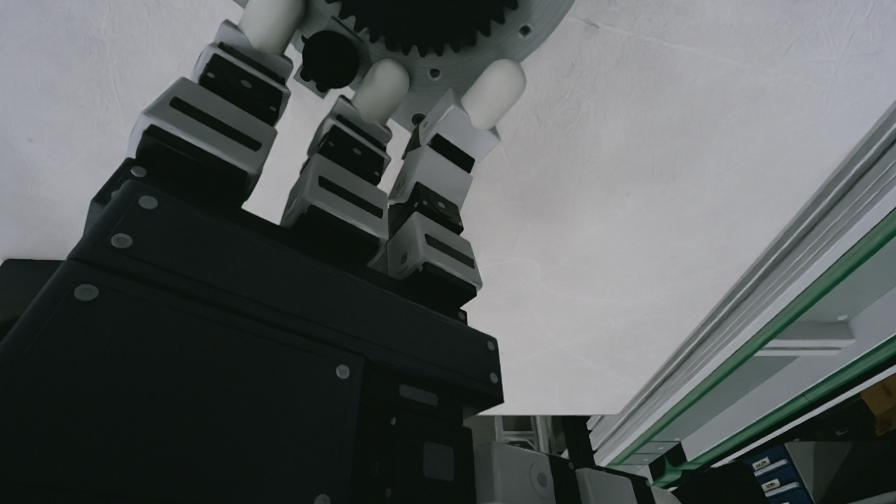

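Emit:
execute_actions([
  [[0,0,0,0,0,0,0.75,0,0.58,0.7,0.75,0,0.58,0.7,0.75,0,0.58,0.7,0.71,0.68,0.23,0.17,0.4,-0.6,0.0,0,0.0,0,0,0,0.911,0,-0.12,0.004,0.88,-0.25,0.86,-0.71,0.88,0.25,0.86,-0.71,0.71,0.68,0.23,0.17,0.78,-0.6]],
  [[0,0,0,0,0,0,0.75,0,0.58,0.7,0.75,0,0.58,0.7,0.75,0,0.58,0.7,0.71,0.68,0.23,0.17,0.4,-0.6,0.018,0.0126,0.0333,0.0084,-0.012,0,0.911,0,-0.12,0.004,0.88,-0.25,0.84,-0.75,0.88,0.25,0.84,-0.75,0.71,0.68,0.23,0.17,0.78,-0.6]],
  [[0,0,0,0,0,0,0.75,0,0.58,0.7,0.75,0,0.58,0.7,0.75,0,0.58,0.7,0.71,0.68,0.23,0.17,0.4,-0.6,0.018,0.0126,0.0333,0.0084,-0.012,0,0.911,0,-0.12,0.004,0.87,-0.25,0.82,-0.79,0.87,0.25,0.82,-0.79,0.71,0.68,0.23,0.17,0.78,-0.6]],
  [[0,0,0,0,0,0,0.75,0,0.58,0.7,0.75,0,0.58,0.7,0.75,0,0.58,0.7,0.71,0.68,0.23,0.17,0.4,-0.6,0.018,0.0126,0.0333,0.0084,-0.012,0,0.911,0,-0.12,0.004,0.86,-0.25,0.82,-0.81,0.86,0.25,0.82,-0.81,0.71,0.68,0.23,0.17,0.78,-0.6]],
  [[0,0,0,0,0,0,0.75,0,0.58,0.7,0.75,0,0.58,0.7,0.75,0,0.58,0.7,0.71,0.68,0.23,0.17,0.4,-0.6,0.018,0.0126,0.0333,0.0084,-0.012,0,0.911,0,-0.12,0.004,0.86,-0.25,0.82,-0.85,0.86,0.25,0.82,-0.85,0.71,0.68,0.23,0.17,0.78,-0.6]],
  [[0,0,0,0,0,0,0.75,0,0.58,0.7,0.75,0,0.58,0.7,0.75,0,0.58,0.7,0.71,0.68,0.23,0.17,0.4,-0.6,0.018,0.0126,0.0333,0.0084,-0.012,0,0.911,0,-0.12,0.004,0.86,-0.25,0.82,-0.88,0.86,0.25,0.82,-0.88,0.71,0.68,0.23,0.17,0.78,-0.6]],
])

Scene clock: 3743.83 s.
left_arm: end_effector_position=(+0.3649, +0.3519, +0.3469) hand_goal=(+0.750, +0.000, +0.580, +0.700, +0.750, +0.000, +0.580, +0.700, +0.750, +0.000, +0.580, +0.700, +0.710, +0.680, +0.230, +0.170) hand_measured=(+0.752, +0.002, +0.580, +0.698, +0.752, +0.002, +0.578, +0.698, +0.752, +0.002, +0.578, +0.698, +0.712, +0.678, +0.226, +0.168) hand_current_ma=(+0, +0, +0, +0, +0, +0, +0, -1, +0, +0, +0, +0, +0, +0, -1, -1) hand_state=(goal, goal, goal, goal, goal, goal, goal, goal, goal, goal, goal, goal, goal, goal, goal, goal) hand_current_limit=0.40 hand_speed=-0.60 end_effector_quat_wxyz=(+0.425, +0.649, +0.621, -0.111) | right_arm: end_effector_position=(+0.4209, +0.0388, +0.1264) hand_goal=(+0.912, +0.000, -0.120, +0.004, +0.860, -0.250, +0.820, -0.880, +0.860, +0.250, +0.820, -0.880, +0.710, +0.680, +0.230, +0.170) hand_measured=(+0.912, +0.002, -0.114, +0.002, +0.880, -0.094, +0.836, -0.818, +0.884, +0.114, +0.846, -0.820, +0.710, +0.680, +0.226, +0.168) hand_current_ma=(+0, +8, +25, -12, +110, +490, +81, +314, +128, -489, +129, +299, +2, +2, -30, -15) hand_state=(goal, goal, goal, goal, blocked, blocked, goal, blocked, blocked, blocked, blocked, blocked, goal, goal, goal, goal) hand_current_limit=0.78 hand_speed=-0.60 end_effector_quat_wxyz=(-0.002, +0.347, +0.938, -0.006)
Joint positions: left_arm=[0.445 0.935 0.979 -1.534 0.907 0.451] | right_arm=[0.647 1.593 1.101 -1.091 0.003 -0.247]
Joint torques (N m): left_arm=[1.49 -2.96 11.08 -0.4 0.97 0.41] | right_arm=[2.14 -19.43 17.88 1.42 -0.11 0.01]
Motor temperatures (°C): left_arm=[28 27 66 25 28 24] | right_arm=[24 31 40 25 24 26]
Heat: left arm: hottest elbow 66 °C; right arm: hottest elbow 40 °C.
Hand target: left_arm +0.3701, +0.3567, +0.3669; +0.431, +0.655, +0.614, -0.094 | right_arm +0.4769, +0.0820, +0.2274; +0.065, +0.348, +0.931, +0.094
Off the commanded pose: left_arm 0.021 m, 2 deg | right_arm 0.123 m, 14 deg.
Step readings (end_effector_position of left_arm | right_arm):
0: (+0.3649, +0.3519, +0.3469) | (+0.4224, +0.0402, +0.1304)
1: (+0.3649, +0.3519, +0.3469) | (+0.4224, +0.0402, +0.1304)
2: (+0.3649, +0.3519, +0.3469) | (+0.4224, +0.0402, +0.1304)
4: (+0.3649, +0.3519, +0.3469) | (+0.4224, +0.0402, +0.1304)
8: (+0.3649, +0.3519, +0.3469) | (+0.4207, +0.0387, +0.1267)
15: (+0.3649, +0.3519, +0.3469) | (+0.4207, +0.0387, +0.1267)
16: (+0.3649, +0.3519, +0.3469) | (+0.4207, +0.0387, +0.1267)
17: (+0.3649, +0.3519, +0.3469) | (+0.4207, +0.0387, +0.1267)
19: (+0.3649, +0.3519, +0.3469) | (+0.4206, +0.0387, +0.1264)
23: (+0.3649, +0.3519, +0.3469) | (+0.4206, +0.0387, +0.1264)
30: (+0.3649, +0.3519, +0.3469) | (+0.4206, +0.0387, +0.1264)
31: (+0.3649, +0.3519, +0.3469) | (+0.4206, +0.0387, +0.1264)
32: (+0.3649, +0.3519, +0.3469) | (+0.4207, +0.0386, +0.1264)
34: (+0.3649, +0.3519, +0.3469) | (+0.4207, +0.0385, +0.1262)
38: (+0.3649, +0.3519, +0.3469) | (+0.4207, +0.0385, +0.1262)
45: (+0.3649, +0.3519, +0.3469) | (+0.4207, +0.0385, +0.1262)
46: (+0.3649, +0.3519, +0.3469) | (+0.4207, +0.0385, +0.1262)
47: (+0.3649, +0.3519, +0.3469) | (+0.4207, +0.0385, +0.1262)
49: (+0.3649, +0.3519, +0.3469) | (+0.4208, +0.0384, +0.1262)
53: (+0.3649, +0.3519, +0.3469) | (+0.4208, +0.0384, +0.1262)
60: (+0.3649, +0.3519, +0.3469) | (+0.4208, +0.0384, +0.1262)
61: (+0.3649, +0.3519, +0.3469) | (+0.4208, +0.0384, +0.1262)
62: (+0.3649, +0.3519, +0.3469) | (+0.4208, +0.0384, +0.1262)
64: (+0.3649, +0.3519, +0.3469) | (+0.4208, +0.0384, +0.1262)
68: (+0.3649, +0.3519, +0.3469) | (+0.4208, +0.0384, +0.1262)
75: (+0.3649, +0.3519, +0.3469) | (+0.4208, +0.0384, +0.1262)
76: (+0.3649, +0.3519, +0.3469) | (+0.4208, +0.0384, +0.1262)
77: (+0.3649, +0.3519, +0.3469) | (+0.4209, +0.0384, +0.1262)
79: (+0.3649, +0.3519, +0.3469) | (+0.4209, +0.0385, +0.1262)
83: (+0.3649, +0.3519, +0.3469) | (+0.4211, +0.0386, +0.1264)
90: (+0.3649, +0.3519, +0.3469) | (+0.4209, +0.0388, +0.1264)

Emit:
execute_actions([
  [[0,0,0,0,0,0,0.75,0,0.58,0.7,0.75,0,0.58,0.7,0.75,0,0.58,0.7,0.71,0.68,0.23,0.17,0.4,-0.6,0.018,0.0126,0.0333,0.0084,-0.012,0,0.911,0,-0.12,0.004,0.86,-0.25,0.82,-0.89,0.86,0.25,0.82,-0.89,0.71,0.68,0.23,0.17,0.78,-0.6]],
  [[0,0,0,0,0,0,0.75,0,0.58,0.7,0.75,0,0.58,0.7,0.75,0,0.58,0.7,0.71,0.68,0.23,0.17,0.4,-0.6,0.018,0.0126,0.0333,0.0084,-0.012,0,0.911,0,-0.12,0.004,0.85,-0.25,0.82,-0.89,0.85,0.25,0.82,-0.89,0.71,0.68,0.23,0.17,0.78,-0.6]],
  [[0,0,0,0,0,0,0.75,0,0.58,0.7,0.75,0,0.58,0.7,0.75,0,0.58,0.7,0.71,0.68,0.23,0.17,0.4,-0.6,0.009,0.0063,0.0167,0.0042,-0.006,0,0.79,0,0.109,0.232,0.85,-0.25,0.82,-0.89,0.85,0.25,0.82,-0.89,0.71,0.68,0.23,0.17,0.78,-0.6]],
  [[0,0,0,0,0,0,0.75,0,0.58,0.7,0.75,0,0.58,0.7,0.75,0,0.58,0.7,0.71,0.68,0.23,0.17,0.4,-0.6,0.009,0.0063,0.0167,0.0042,-0.006,0,0.78,0,0.12,0.24,0.84,-0.3,0.82,-0.91,0.84,0.3,0.82,-0.91,0.71,0.68,0.23,0.17,0.98,-0.6]],
  [[0,0,0,0,0,0,0.75,0,0.58,0.7,0.75,0,0.58,0.7,0.75,0,0.58,0.7,0.71,0.68,0.23,0.17,0.4,-0.6,-0.027,-0.0189,-0.05,-0.0126,0.018,0,0.46,0,0.34,0.46,0.84,-0.3,0.82,-0.91,0.84,0.3,0.82,-0.91,0.71,0.68,0.23,0.17,0.98,-0.4]],
  [[0,0,0,0,0,0,0.75,0,0.58,0.7,0.75,0,0.58,0.7,0.75,0,0.58,0.7,0.71,0.68,0.23,0.17,0.4,-0.6,-0.027,-0.0189,-0.05,-0.0126,0.018,0,0.40,0,0.40,0.5,0.84,-0.2,0.82,-0.85,0.84,0.2,0.82,-0.85,0.71,0.68,0.23,0.17,0.7,-0.4]],
], cameras=["cam_right_wrist", "cam_left_wrist"])

Emit:
zoom_image(camera="cam_left_wrist", region=[400, 0, 620, 130])

Scene clock: 3759.97 s.
left_arm: end_effector_position=(+0.3649, +0.3519, +0.3469) hand_goal=(+0.750, +0.000, +0.580, +0.700, +0.750, +0.000, +0.580, +0.700, +0.750, +0.000, +0.580, +0.700, +0.710, +0.680, +0.230, +0.170) hand_measured=(+0.752, +0.002, +0.580, +0.698, +0.752, +0.002, +0.578, +0.698, +0.752, +0.002, +0.578, +0.698, +0.712, +0.678, +0.226, +0.168) hand_current_ma=(+0, +0, +0, +0, +0, +0, +0, -1, +0, +0, +0, +0, +0, +0, -1, -1) hand_state=(goal, goal, goal, goal, goal, goal, goal, goal, goal, goal, goal, goal, goal, goal, goal, goal) hand_current_limit=0.40 hand_speed=-0.60 end_effector_quat_wxyz=(+0.425, +0.649, +0.621, -0.111) | right_arm: end_effector_position=(+0.4239, +0.0412, +0.1351) hand_goal=(+0.400, +0.000, +0.400, +0.500, +0.840, -0.200, +0.820, -0.850, +0.840, +0.200, +0.820, -0.850, +0.710, +0.680, +0.230, +0.170) hand_measured=(+0.408, +0.004, +0.398, +0.496, +0.888, -0.094, +0.848, -0.816, +0.900, +0.084, +0.876, -0.802, +0.710, +0.680, +0.226, +0.168) hand_current_ma=(+43, +15, -11, -16, +257, +463, +143, +170, +314, -467, +275, +236, +1, +2, -30, -15) hand_state=(goal, goal, goal, goal, blocked, blocked, blocked, blocked, blocked, blocked, blocked, blocked, goal, goal, goal, goal) hand_current_limit=0.70 hand_speed=-0.40 end_effector_quat_wxyz=(+0.006, +0.346, +0.938, +0.000)
Joint positions: left_arm=[0.445 0.935 0.979 -1.534 0.907 0.451] | right_arm=[0.65 1.582 1.107 -1.089 0.011 -0.247]
Joint torques (N m): left_arm=[1.79 -3.02 11.17 -0.49 0.95 0.42] | right_arm=[1.61 -18.02 17.72 1.37 -0.4 -0.01]
Motor temperatures (°C): left_arm=[28 27 66 25 28 24] | right_arm=[24 32 44 26 24 26]
Heat: left arm: hottest elbow 66 °C; right arm: hottest elbow 44 °C.
Hand target: left_arm +0.3701, +0.3567, +0.3669; +0.431, +0.655, +0.614, -0.094 | right_arm +0.4770, +0.0819, +0.2274; +0.065, +0.348, +0.931, +0.094
Off the commanded pose: left_arm 0.021 m, 2 deg | right_arm 0.114 m, 13 deg.
Step readings (end_effector_position of left_arm | right_arm):
0: (+0.3649, +0.3519, +0.3469) | (+0.4209, +0.0388, +0.1264)
1: (+0.3649, +0.3519, +0.3469) | (+0.4211, +0.0389, +0.1266)
2: (+0.3649, +0.3519, +0.3469) | (+0.4214, +0.0391, +0.1271)
4: (+0.3649, +0.3519, +0.3469) | (+0.4218, +0.0396, +0.1279)
8: (+0.3649, +0.3519, +0.3469) | (+0.4222, +0.0399, +0.1285)
15: (+0.3649, +0.3519, +0.3469) | (+0.4222, +0.0399, +0.1285)
16: (+0.3649, +0.3519, +0.3469) | (+0.4223, +0.0400, +0.1286)
17: (+0.3649, +0.3519, +0.3469) | (+0.4224, +0.0401, +0.1290)
19: (+0.3649, +0.3519, +0.3469) | (+0.4226, +0.0405, +0.1295)
23: (+0.3649, +0.3519, +0.3469) | (+0.4227, +0.0406, +0.1301)
30: (+0.3649, +0.3519, +0.3469) | (+0.4227, +0.0406, +0.1301)
31: (+0.3649, +0.3519, +0.3469) | (+0.4227, +0.0406, +0.1301)
32: (+0.3649, +0.3519, +0.3469) | (+0.4228, +0.0407, +0.1301)
34: (+0.3649, +0.3519, +0.3469) | (+0.4231, +0.0409, +0.1308)
38: (+0.3649, +0.3519, +0.3469) | (+0.4234, +0.0414, +0.1331)
45: (+0.3649, +0.3519, +0.3469) | (+0.4234, +0.0415, +0.1331)
46: (+0.3649, +0.3519, +0.3469) | (+0.4234, +0.0415, +0.1331)
47: (+0.3649, +0.3519, +0.3469) | (+0.4234, +0.0415, +0.1333)
49: (+0.3649, +0.3519, +0.3469) | (+0.4235, +0.0416, +0.1335)
53: (+0.3649, +0.3519, +0.3469) | (+0.4235, +0.0416, +0.1335)
60: (+0.3649, +0.3519, +0.3469) | (+0.4235, +0.0416, +0.1335)
61: (+0.3649, +0.3519, +0.3469) | (+0.4235, +0.0415, +0.1335)
62: (+0.3649, +0.3519, +0.3469) | (+0.4236, +0.0414, +0.1341)
64: (+0.3649, +0.3519, +0.3469) | (+0.4239, +0.0411, +0.1351)
68: (+0.3649, +0.3519, +0.3469) | (+0.4239, +0.0411, +0.1351)
75: (+0.3649, +0.3519, +0.3469) | (+0.4239, +0.0411, +0.1351)
76: (+0.3649, +0.3519, +0.3469) | (+0.4239, +0.0411, +0.1351)
77: (+0.3649, +0.3519, +0.3469) | (+0.4239, +0.0412, +0.1351)
79: (+0.3649, +0.3519, +0.3469) | (+0.4239, +0.0412, +0.1351)
83: (+0.3649, +0.3519, +0.3469) | (+0.4239, +0.0412, +0.1351)
90: (+0.3649, +0.3519, +0.3469) | (+0.4239, +0.0412, +0.1351)
Images, in order (width x height): cam_left_wrist 896x504, cam_right_wrist 896x504.

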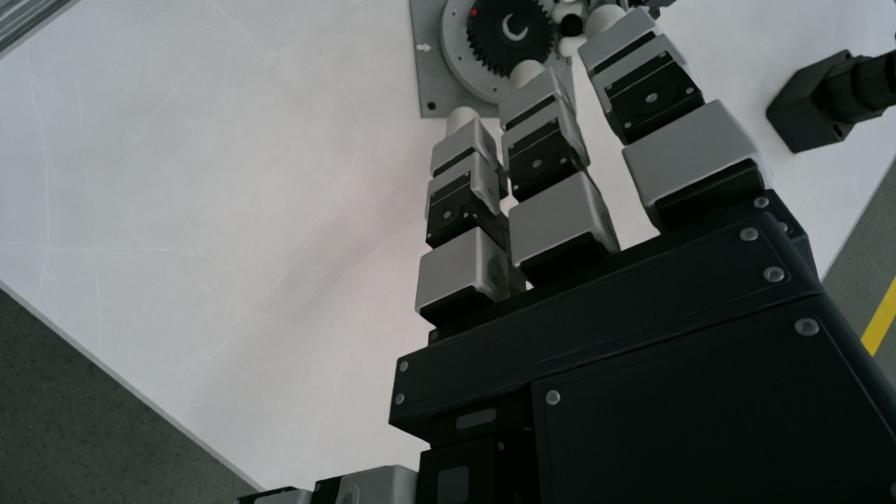

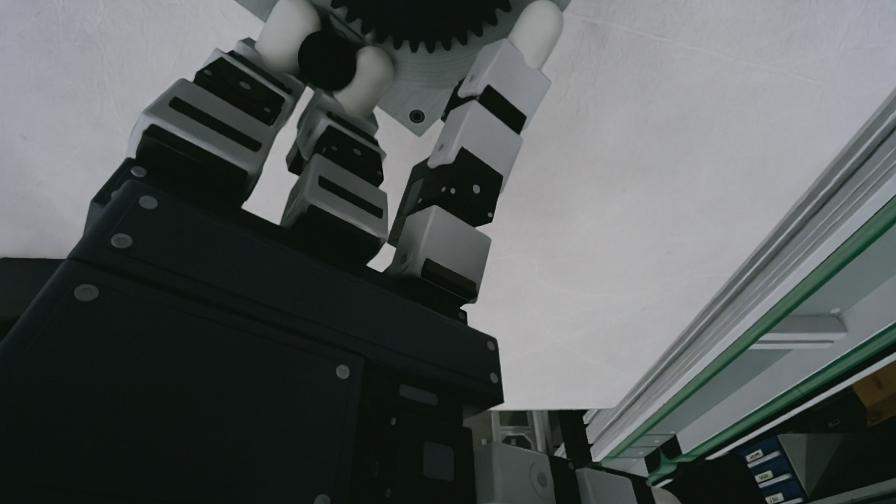

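Scaled by 2.291.

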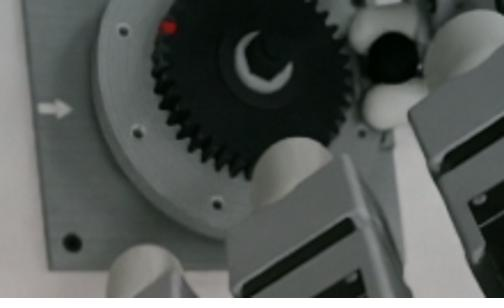

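Emit:
execute_actions([
  [[0,0,0,0,0,0,0.75,0,0.58,0.7,0.75,0,0.58,0.7,0.75,0,0.58,0.7,0.71,0.68,0.23,0.17,0.4,-0.6,0,0,0,0,0,0,0.6,0,0.05,0.15,0.84,-0.25,0.82,-0.87,0.84,0.25,0.82,-0.87,0.71,0.68,0.23,0.17,0.78,-0.3]],
  [[0,0,0,0,0,0,0.75,0,0.58,0.7,0.75,0,0.58,0.7,0.75,0,0.58,0.7,0.71,0.68,0.23,0.17,0.4,-0.6,0,0,0,0,0,0,0.911,0,-0.12,0.004,0.84,-0.25,0.82,-0.87,0.84,0.25,0.82,-0.87,0.71,0.68,0.23,0.17,0.78,-0.3]],
  [[0,0,0,0,0,0,0.75,0,0.58,0.7,0.75,0,0.58,0.7,0.75,0,0.58,0.7,0.71,0.68,0.23,0.17,0.4,-0.6,0,0,0,0,0,0,0.79,0,0.12,0.24,0.84,-0.25,0.82,-0.87,0.84,0.25,0.82,-0.87,0.71,0.68,0.23,0.17,0.78,-0.4]],
  [[0,0,0,0,0,0,0.75,0,0.58,0.7,0.75,0,0.58,0.7,0.75,0,0.58,0.7,0.71,0.68,0.23,0.17,0.4,-0.6,0,0,0,0,0,0,0.52,0,0.3,0.42,0.84,-0.25,0.82,-0.87,0.84,0.25,0.82,-0.87,0.71,0.68,0.23,0.17,0.78,-0.5]],
], cameras=["cam_left_wrist"])

Emit:
zoom_image(camera="cam_left_wrist", region=[400, 0, 620, 130])

Scene clock: 3787.07 s.
left_arm: end_effector_position=(+0.3649, +0.3519, +0.3469) hand_goal=(+0.750, +0.000, +0.580, +0.700, +0.750, +0.000, +0.580, +0.700, +0.750, +0.000, +0.580, +0.700, +0.710, +0.680, +0.230, +0.170) hand_measured=(+0.752, +0.002, +0.580, +0.698, +0.752, +0.002, +0.578, +0.698, +0.752, +0.002, +0.578, +0.698, +0.712, +0.678, +0.226, +0.168) hand_current_ma=(+0, +0, +0, +0, +0, +0, +0, -1, +0, +0, +0, +0, +0, +0, -1, -1) hand_state=(goal, goal, goal, goal, goal, goal, goal, goal, goal, goal, goal, goal, goal, goal, goal, goal) hand_current_limit=0.40 hand_speed=-0.60 end_effector_quat_wxyz=(+0.425, +0.649, +0.621, -0.111) | right_arm: end_effector_position=(+0.4241, +0.0409, +0.1351) hand_goal=(+0.520, +0.000, +0.300, +0.420, +0.840, -0.250, +0.820, -0.870, +0.840, +0.250, +0.820, -0.870, +0.710, +0.680, +0.230, +0.170) hand_measured=(+0.520, +0.004, +0.292, +0.414, +0.888, -0.094, +0.848, -0.818, +0.900, +0.070, +0.876, -0.802, +0.710, +0.680, +0.226, +0.168) hand_current_ma=(+4, +15, -35, -31, +250, +490, +143, +263, +314, -489, +275, +336, +0, +2, -30, -15) hand_state=(goal, goal, goal, goal, blocked, blocked, blocked, blocked, blocked, blocked, blocked, blocked, goal, goal, goal, goal) hand_current_limit=0.78 hand_speed=-0.50 end_effector_quat_wxyz=(+0.007, +0.346, +0.938, +0.000)
Joint positions: left_arm=[0.445 0.935 0.979 -1.534 0.907 0.451] | right_arm=[0.65 1.582 1.107 -1.089 0.012 -0.246]
Joint torques (N m): left_arm=[1.38 -3.14 11.18 -0.38 0.96 0.4] | right_arm=[1.32 -18.08 17.78 1.44 -0.46 -0.03]
Motor temperatures (°C): left_arm=[28 27 66 25 28 24] | right_arm=[24 31 50 26 24 26]
Heat: left arm: hottest elbow 66 °C; right arm: hottest elbow 50 °C.
Hand target: left_arm +0.3701, +0.3567, +0.3669; +0.431, +0.655, +0.614, -0.094 | right_arm +0.4770, +0.0819, +0.2274; +0.065, +0.348, +0.931, +0.094
Off the commanded pose: left_arm 0.021 m, 2 deg | right_arm 0.114 m, 13 deg.
Step readings (end_effector_position of left_arm | right_arm):
0: (+0.3649, +0.3519, +0.3469) | (+0.4239, +0.0412, +0.1351)
1: (+0.3649, +0.3519, +0.3469) | (+0.4239, +0.0412, +0.1351)
2: (+0.3649, +0.3519, +0.3469) | (+0.4239, +0.0412, +0.1351)
4: (+0.3649, +0.3519, +0.3469) | (+0.4239, +0.0412, +0.1351)
8: (+0.3649, +0.3519, +0.3469) | (+0.4239, +0.0412, +0.1351)
15: (+0.3649, +0.3519, +0.3469) | (+0.4239, +0.0412, +0.1351)
16: (+0.3649, +0.3519, +0.3469) | (+0.4239, +0.0412, +0.1351)
17: (+0.3649, +0.3519, +0.3469) | (+0.4239, +0.0412, +0.1351)
19: (+0.3649, +0.3519, +0.3469) | (+0.4239, +0.0412, +0.1351)
23: (+0.3649, +0.3519, +0.3469) | (+0.4239, +0.0412, +0.1351)
30: (+0.3649, +0.3519, +0.3469) | (+0.4239, +0.0412, +0.1351)
31: (+0.3649, +0.3519, +0.3469) | (+0.4239, +0.0412, +0.1351)
32: (+0.3649, +0.3519, +0.3469) | (+0.4239, +0.0412, +0.1351)
34: (+0.3649, +0.3519, +0.3469) | (+0.4239, +0.0412, +0.1351)
38: (+0.3649, +0.3519, +0.3469) | (+0.4239, +0.0412, +0.1351)
45: (+0.3649, +0.3519, +0.3469) | (+0.4239, +0.0412, +0.1351)
46: (+0.3649, +0.3519, +0.3469) | (+0.4239, +0.0412, +0.1351)
47: (+0.3649, +0.3519, +0.3469) | (+0.4240, +0.0410, +0.1351)
49: (+0.3649, +0.3519, +0.3469) | (+0.4241, +0.0409, +0.1351)
53: (+0.3649, +0.3519, +0.3469) | (+0.4241, +0.0409, +0.1351)
60: (+0.3649, +0.3519, +0.3469) | (+0.4241, +0.0409, +0.1351)
Images, in order (width x height): cam_left_wrist 896x504.

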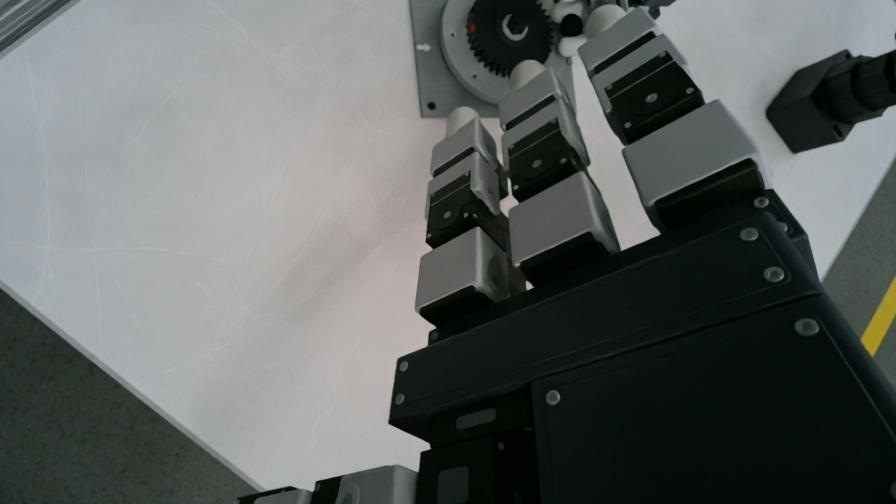

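Scaled by 2.291.

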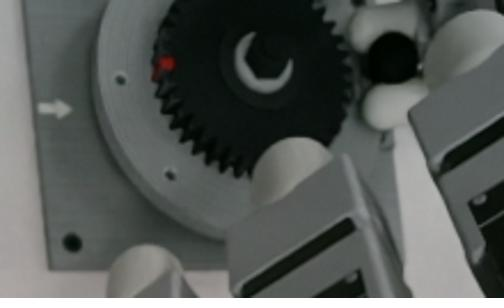

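Emit:
execute_actions([
  [[0,0,0,0,0,0,0.75,0,0.58,0.7,0.75,0,0.58,0.7,0.75,0,0.58,0.7,0.71,0.68,0.23,0.17,0.4,-0.6,-0.036,-0.0252,-0.0667,-0.0168,0.024,0,0.52,0,0.3,0.42,0.84,-0.25,0.82,-0.85,0.84,0.25,0.82,-0.85,0.71,0.68,0.23,0.17,0.78,-0.5]],
  [[0,0,0,0,0,0,0.75,0,0.58,0.7,0.75,0,0.58,0.7,0.75,0,0.58,0.7,0.71,0.68,0.23,0.17,0.4,-0.6,-0.036,-0.0252,-0.0667,-0.0168,0.024,0,0.52,0,0.3,0.42,0.86,-0.25,0.83,-0.8,0.86,0.25,0.83,-0.8,0.71,0.68,0.23,0.17,0.78,-0.5]],
], cameras=["cam_left_wrist"])

Emit:
zoom_image(camera="cam_left_wrist", region=[400, 0, 620, 130])

Scene clock: 3798.87 s.
left_arm: end_effector_position=(+0.3649, +0.3519, +0.3469) hand_goal=(+0.750, +0.000, +0.580, +0.700, +0.750, +0.000, +0.580, +0.700, +0.750, +0.000, +0.580, +0.700, +0.710, +0.680, +0.230, +0.170) hand_measured=(+0.752, +0.002, +0.580, +0.698, +0.752, +0.002, +0.578, +0.698, +0.752, +0.002, +0.578, +0.698, +0.712, +0.678, +0.226, +0.168) hand_current_ma=(+0, +0, +0, +0, +0, +0, +0, -1, +0, +0, +0, +0, +0, +0, -1, -1) hand_state=(goal, goal, goal, goal, goal, goal, goal, goal, goal, goal, goal, goal, goal, goal, goal, goal) hand_current_limit=0.40 hand_speed=-0.60 end_effector_quat_wxyz=(+0.425, +0.649, +0.621, -0.111) | right_arm: end_effector_position=(+0.4234, +0.0410, +0.1316) hand_goal=(+0.520, +0.000, +0.300, +0.420, +0.860, -0.250, +0.830, -0.800, +0.860, +0.250, +0.830, -0.800, +0.710, +0.680, +0.230, +0.170) hand_measured=(+0.510, +0.002, +0.288, +0.412, +0.886, -0.094, +0.848, -0.788, +0.900, +0.070, +0.876, -0.772, +0.710, +0.680, +0.226, +0.168) hand_current_ma=(-49, +8, -60, -38, +140, +490, +93, +58, +209, -489, +224, +135, +0, +2, -30, -15) hand_state=(goal, goal, goal, goal, blocked, blocked, goal, goal, blocked, blocked, blocked, blocked, goal, goal, goal, goal) hand_current_limit=0.78 hand_speed=-0.50 end_effector_quat_wxyz=(+0.004, +0.346, +0.938, -0.003)
Joint positions: left_arm=[0.445 0.935 0.979 -1.534 0.907 0.451] | right_arm=[0.65 1.588 1.107 -1.09 0.009 -0.246]
Joint torques (N m): left_arm=[1.61 -3.14 11.18 -0.42 0.96 0.41] | right_arm=[1.38 -13.8 9.63 0.66 -0.36 0]
Motor temperatures (°C): left_arm=[28 27 66 25 28 24] | right_arm=[24 31 51 26 24 26]
Heat: left arm: hottest elbow 66 °C; right arm: hottest elbow 51 °C.
Hand target: left_arm +0.3701, +0.3567, +0.3669; +0.431, +0.655, +0.614, -0.094 | right_arm +0.4339, +0.0517, +0.1474; +0.013, +0.350, +0.936, +0.019
Off the commanded pose: left_arm 0.021 m, 2 deg | right_arm 0.022 m, 3 deg.
Step readings (end_effector_position of left_arm | right_arm):
0: (+0.3649, +0.3519, +0.3469) | (+0.4241, +0.0409, +0.1351)
1: (+0.3649, +0.3519, +0.3469) | (+0.4241, +0.0409, +0.1351)
2: (+0.3649, +0.3519, +0.3469) | (+0.4241, +0.0409, +0.1351)
4: (+0.3649, +0.3519, +0.3469) | (+0.4241, +0.0409, +0.1347)
8: (+0.3649, +0.3519, +0.3469) | (+0.4240, +0.0408, +0.1343)
15: (+0.3649, +0.3519, +0.3469) | (+0.4240, +0.0408, +0.1343)
16: (+0.3649, +0.3519, +0.3469) | (+0.4239, +0.0407, +0.1340)
17: (+0.3649, +0.3519, +0.3469) | (+0.4238, +0.0408, +0.1337)
19: (+0.3649, +0.3519, +0.3469) | (+0.4237, +0.0408, +0.1329)
23: (+0.3649, +0.3519, +0.3469) | (+0.4234, +0.0409, +0.1316)
30: (+0.3649, +0.3519, +0.3469) | (+0.4234, +0.0410, +0.1316)
Images, in order (width x height): cam_left_wrist 896x504.

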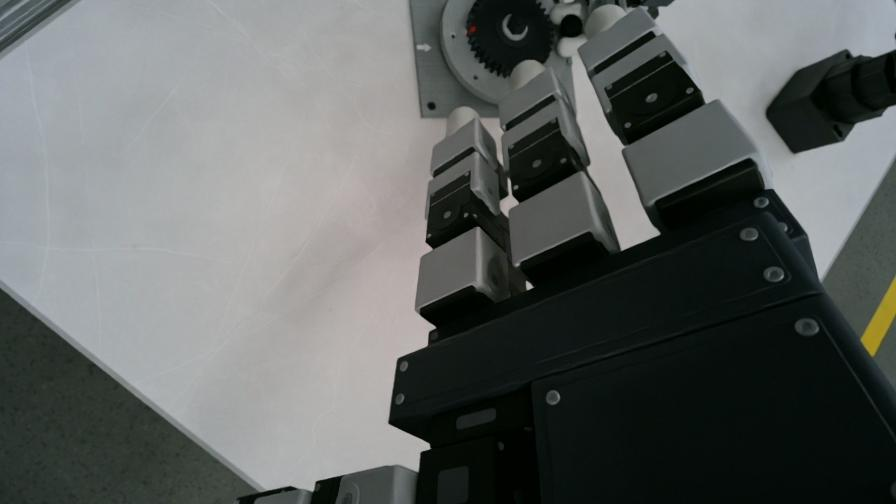

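Scaled by 2.291.

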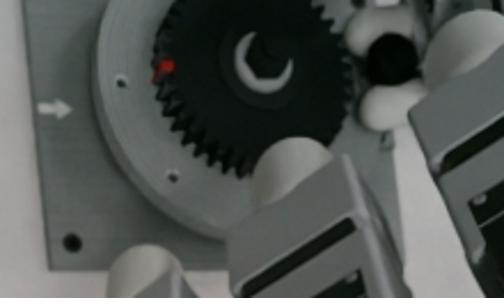

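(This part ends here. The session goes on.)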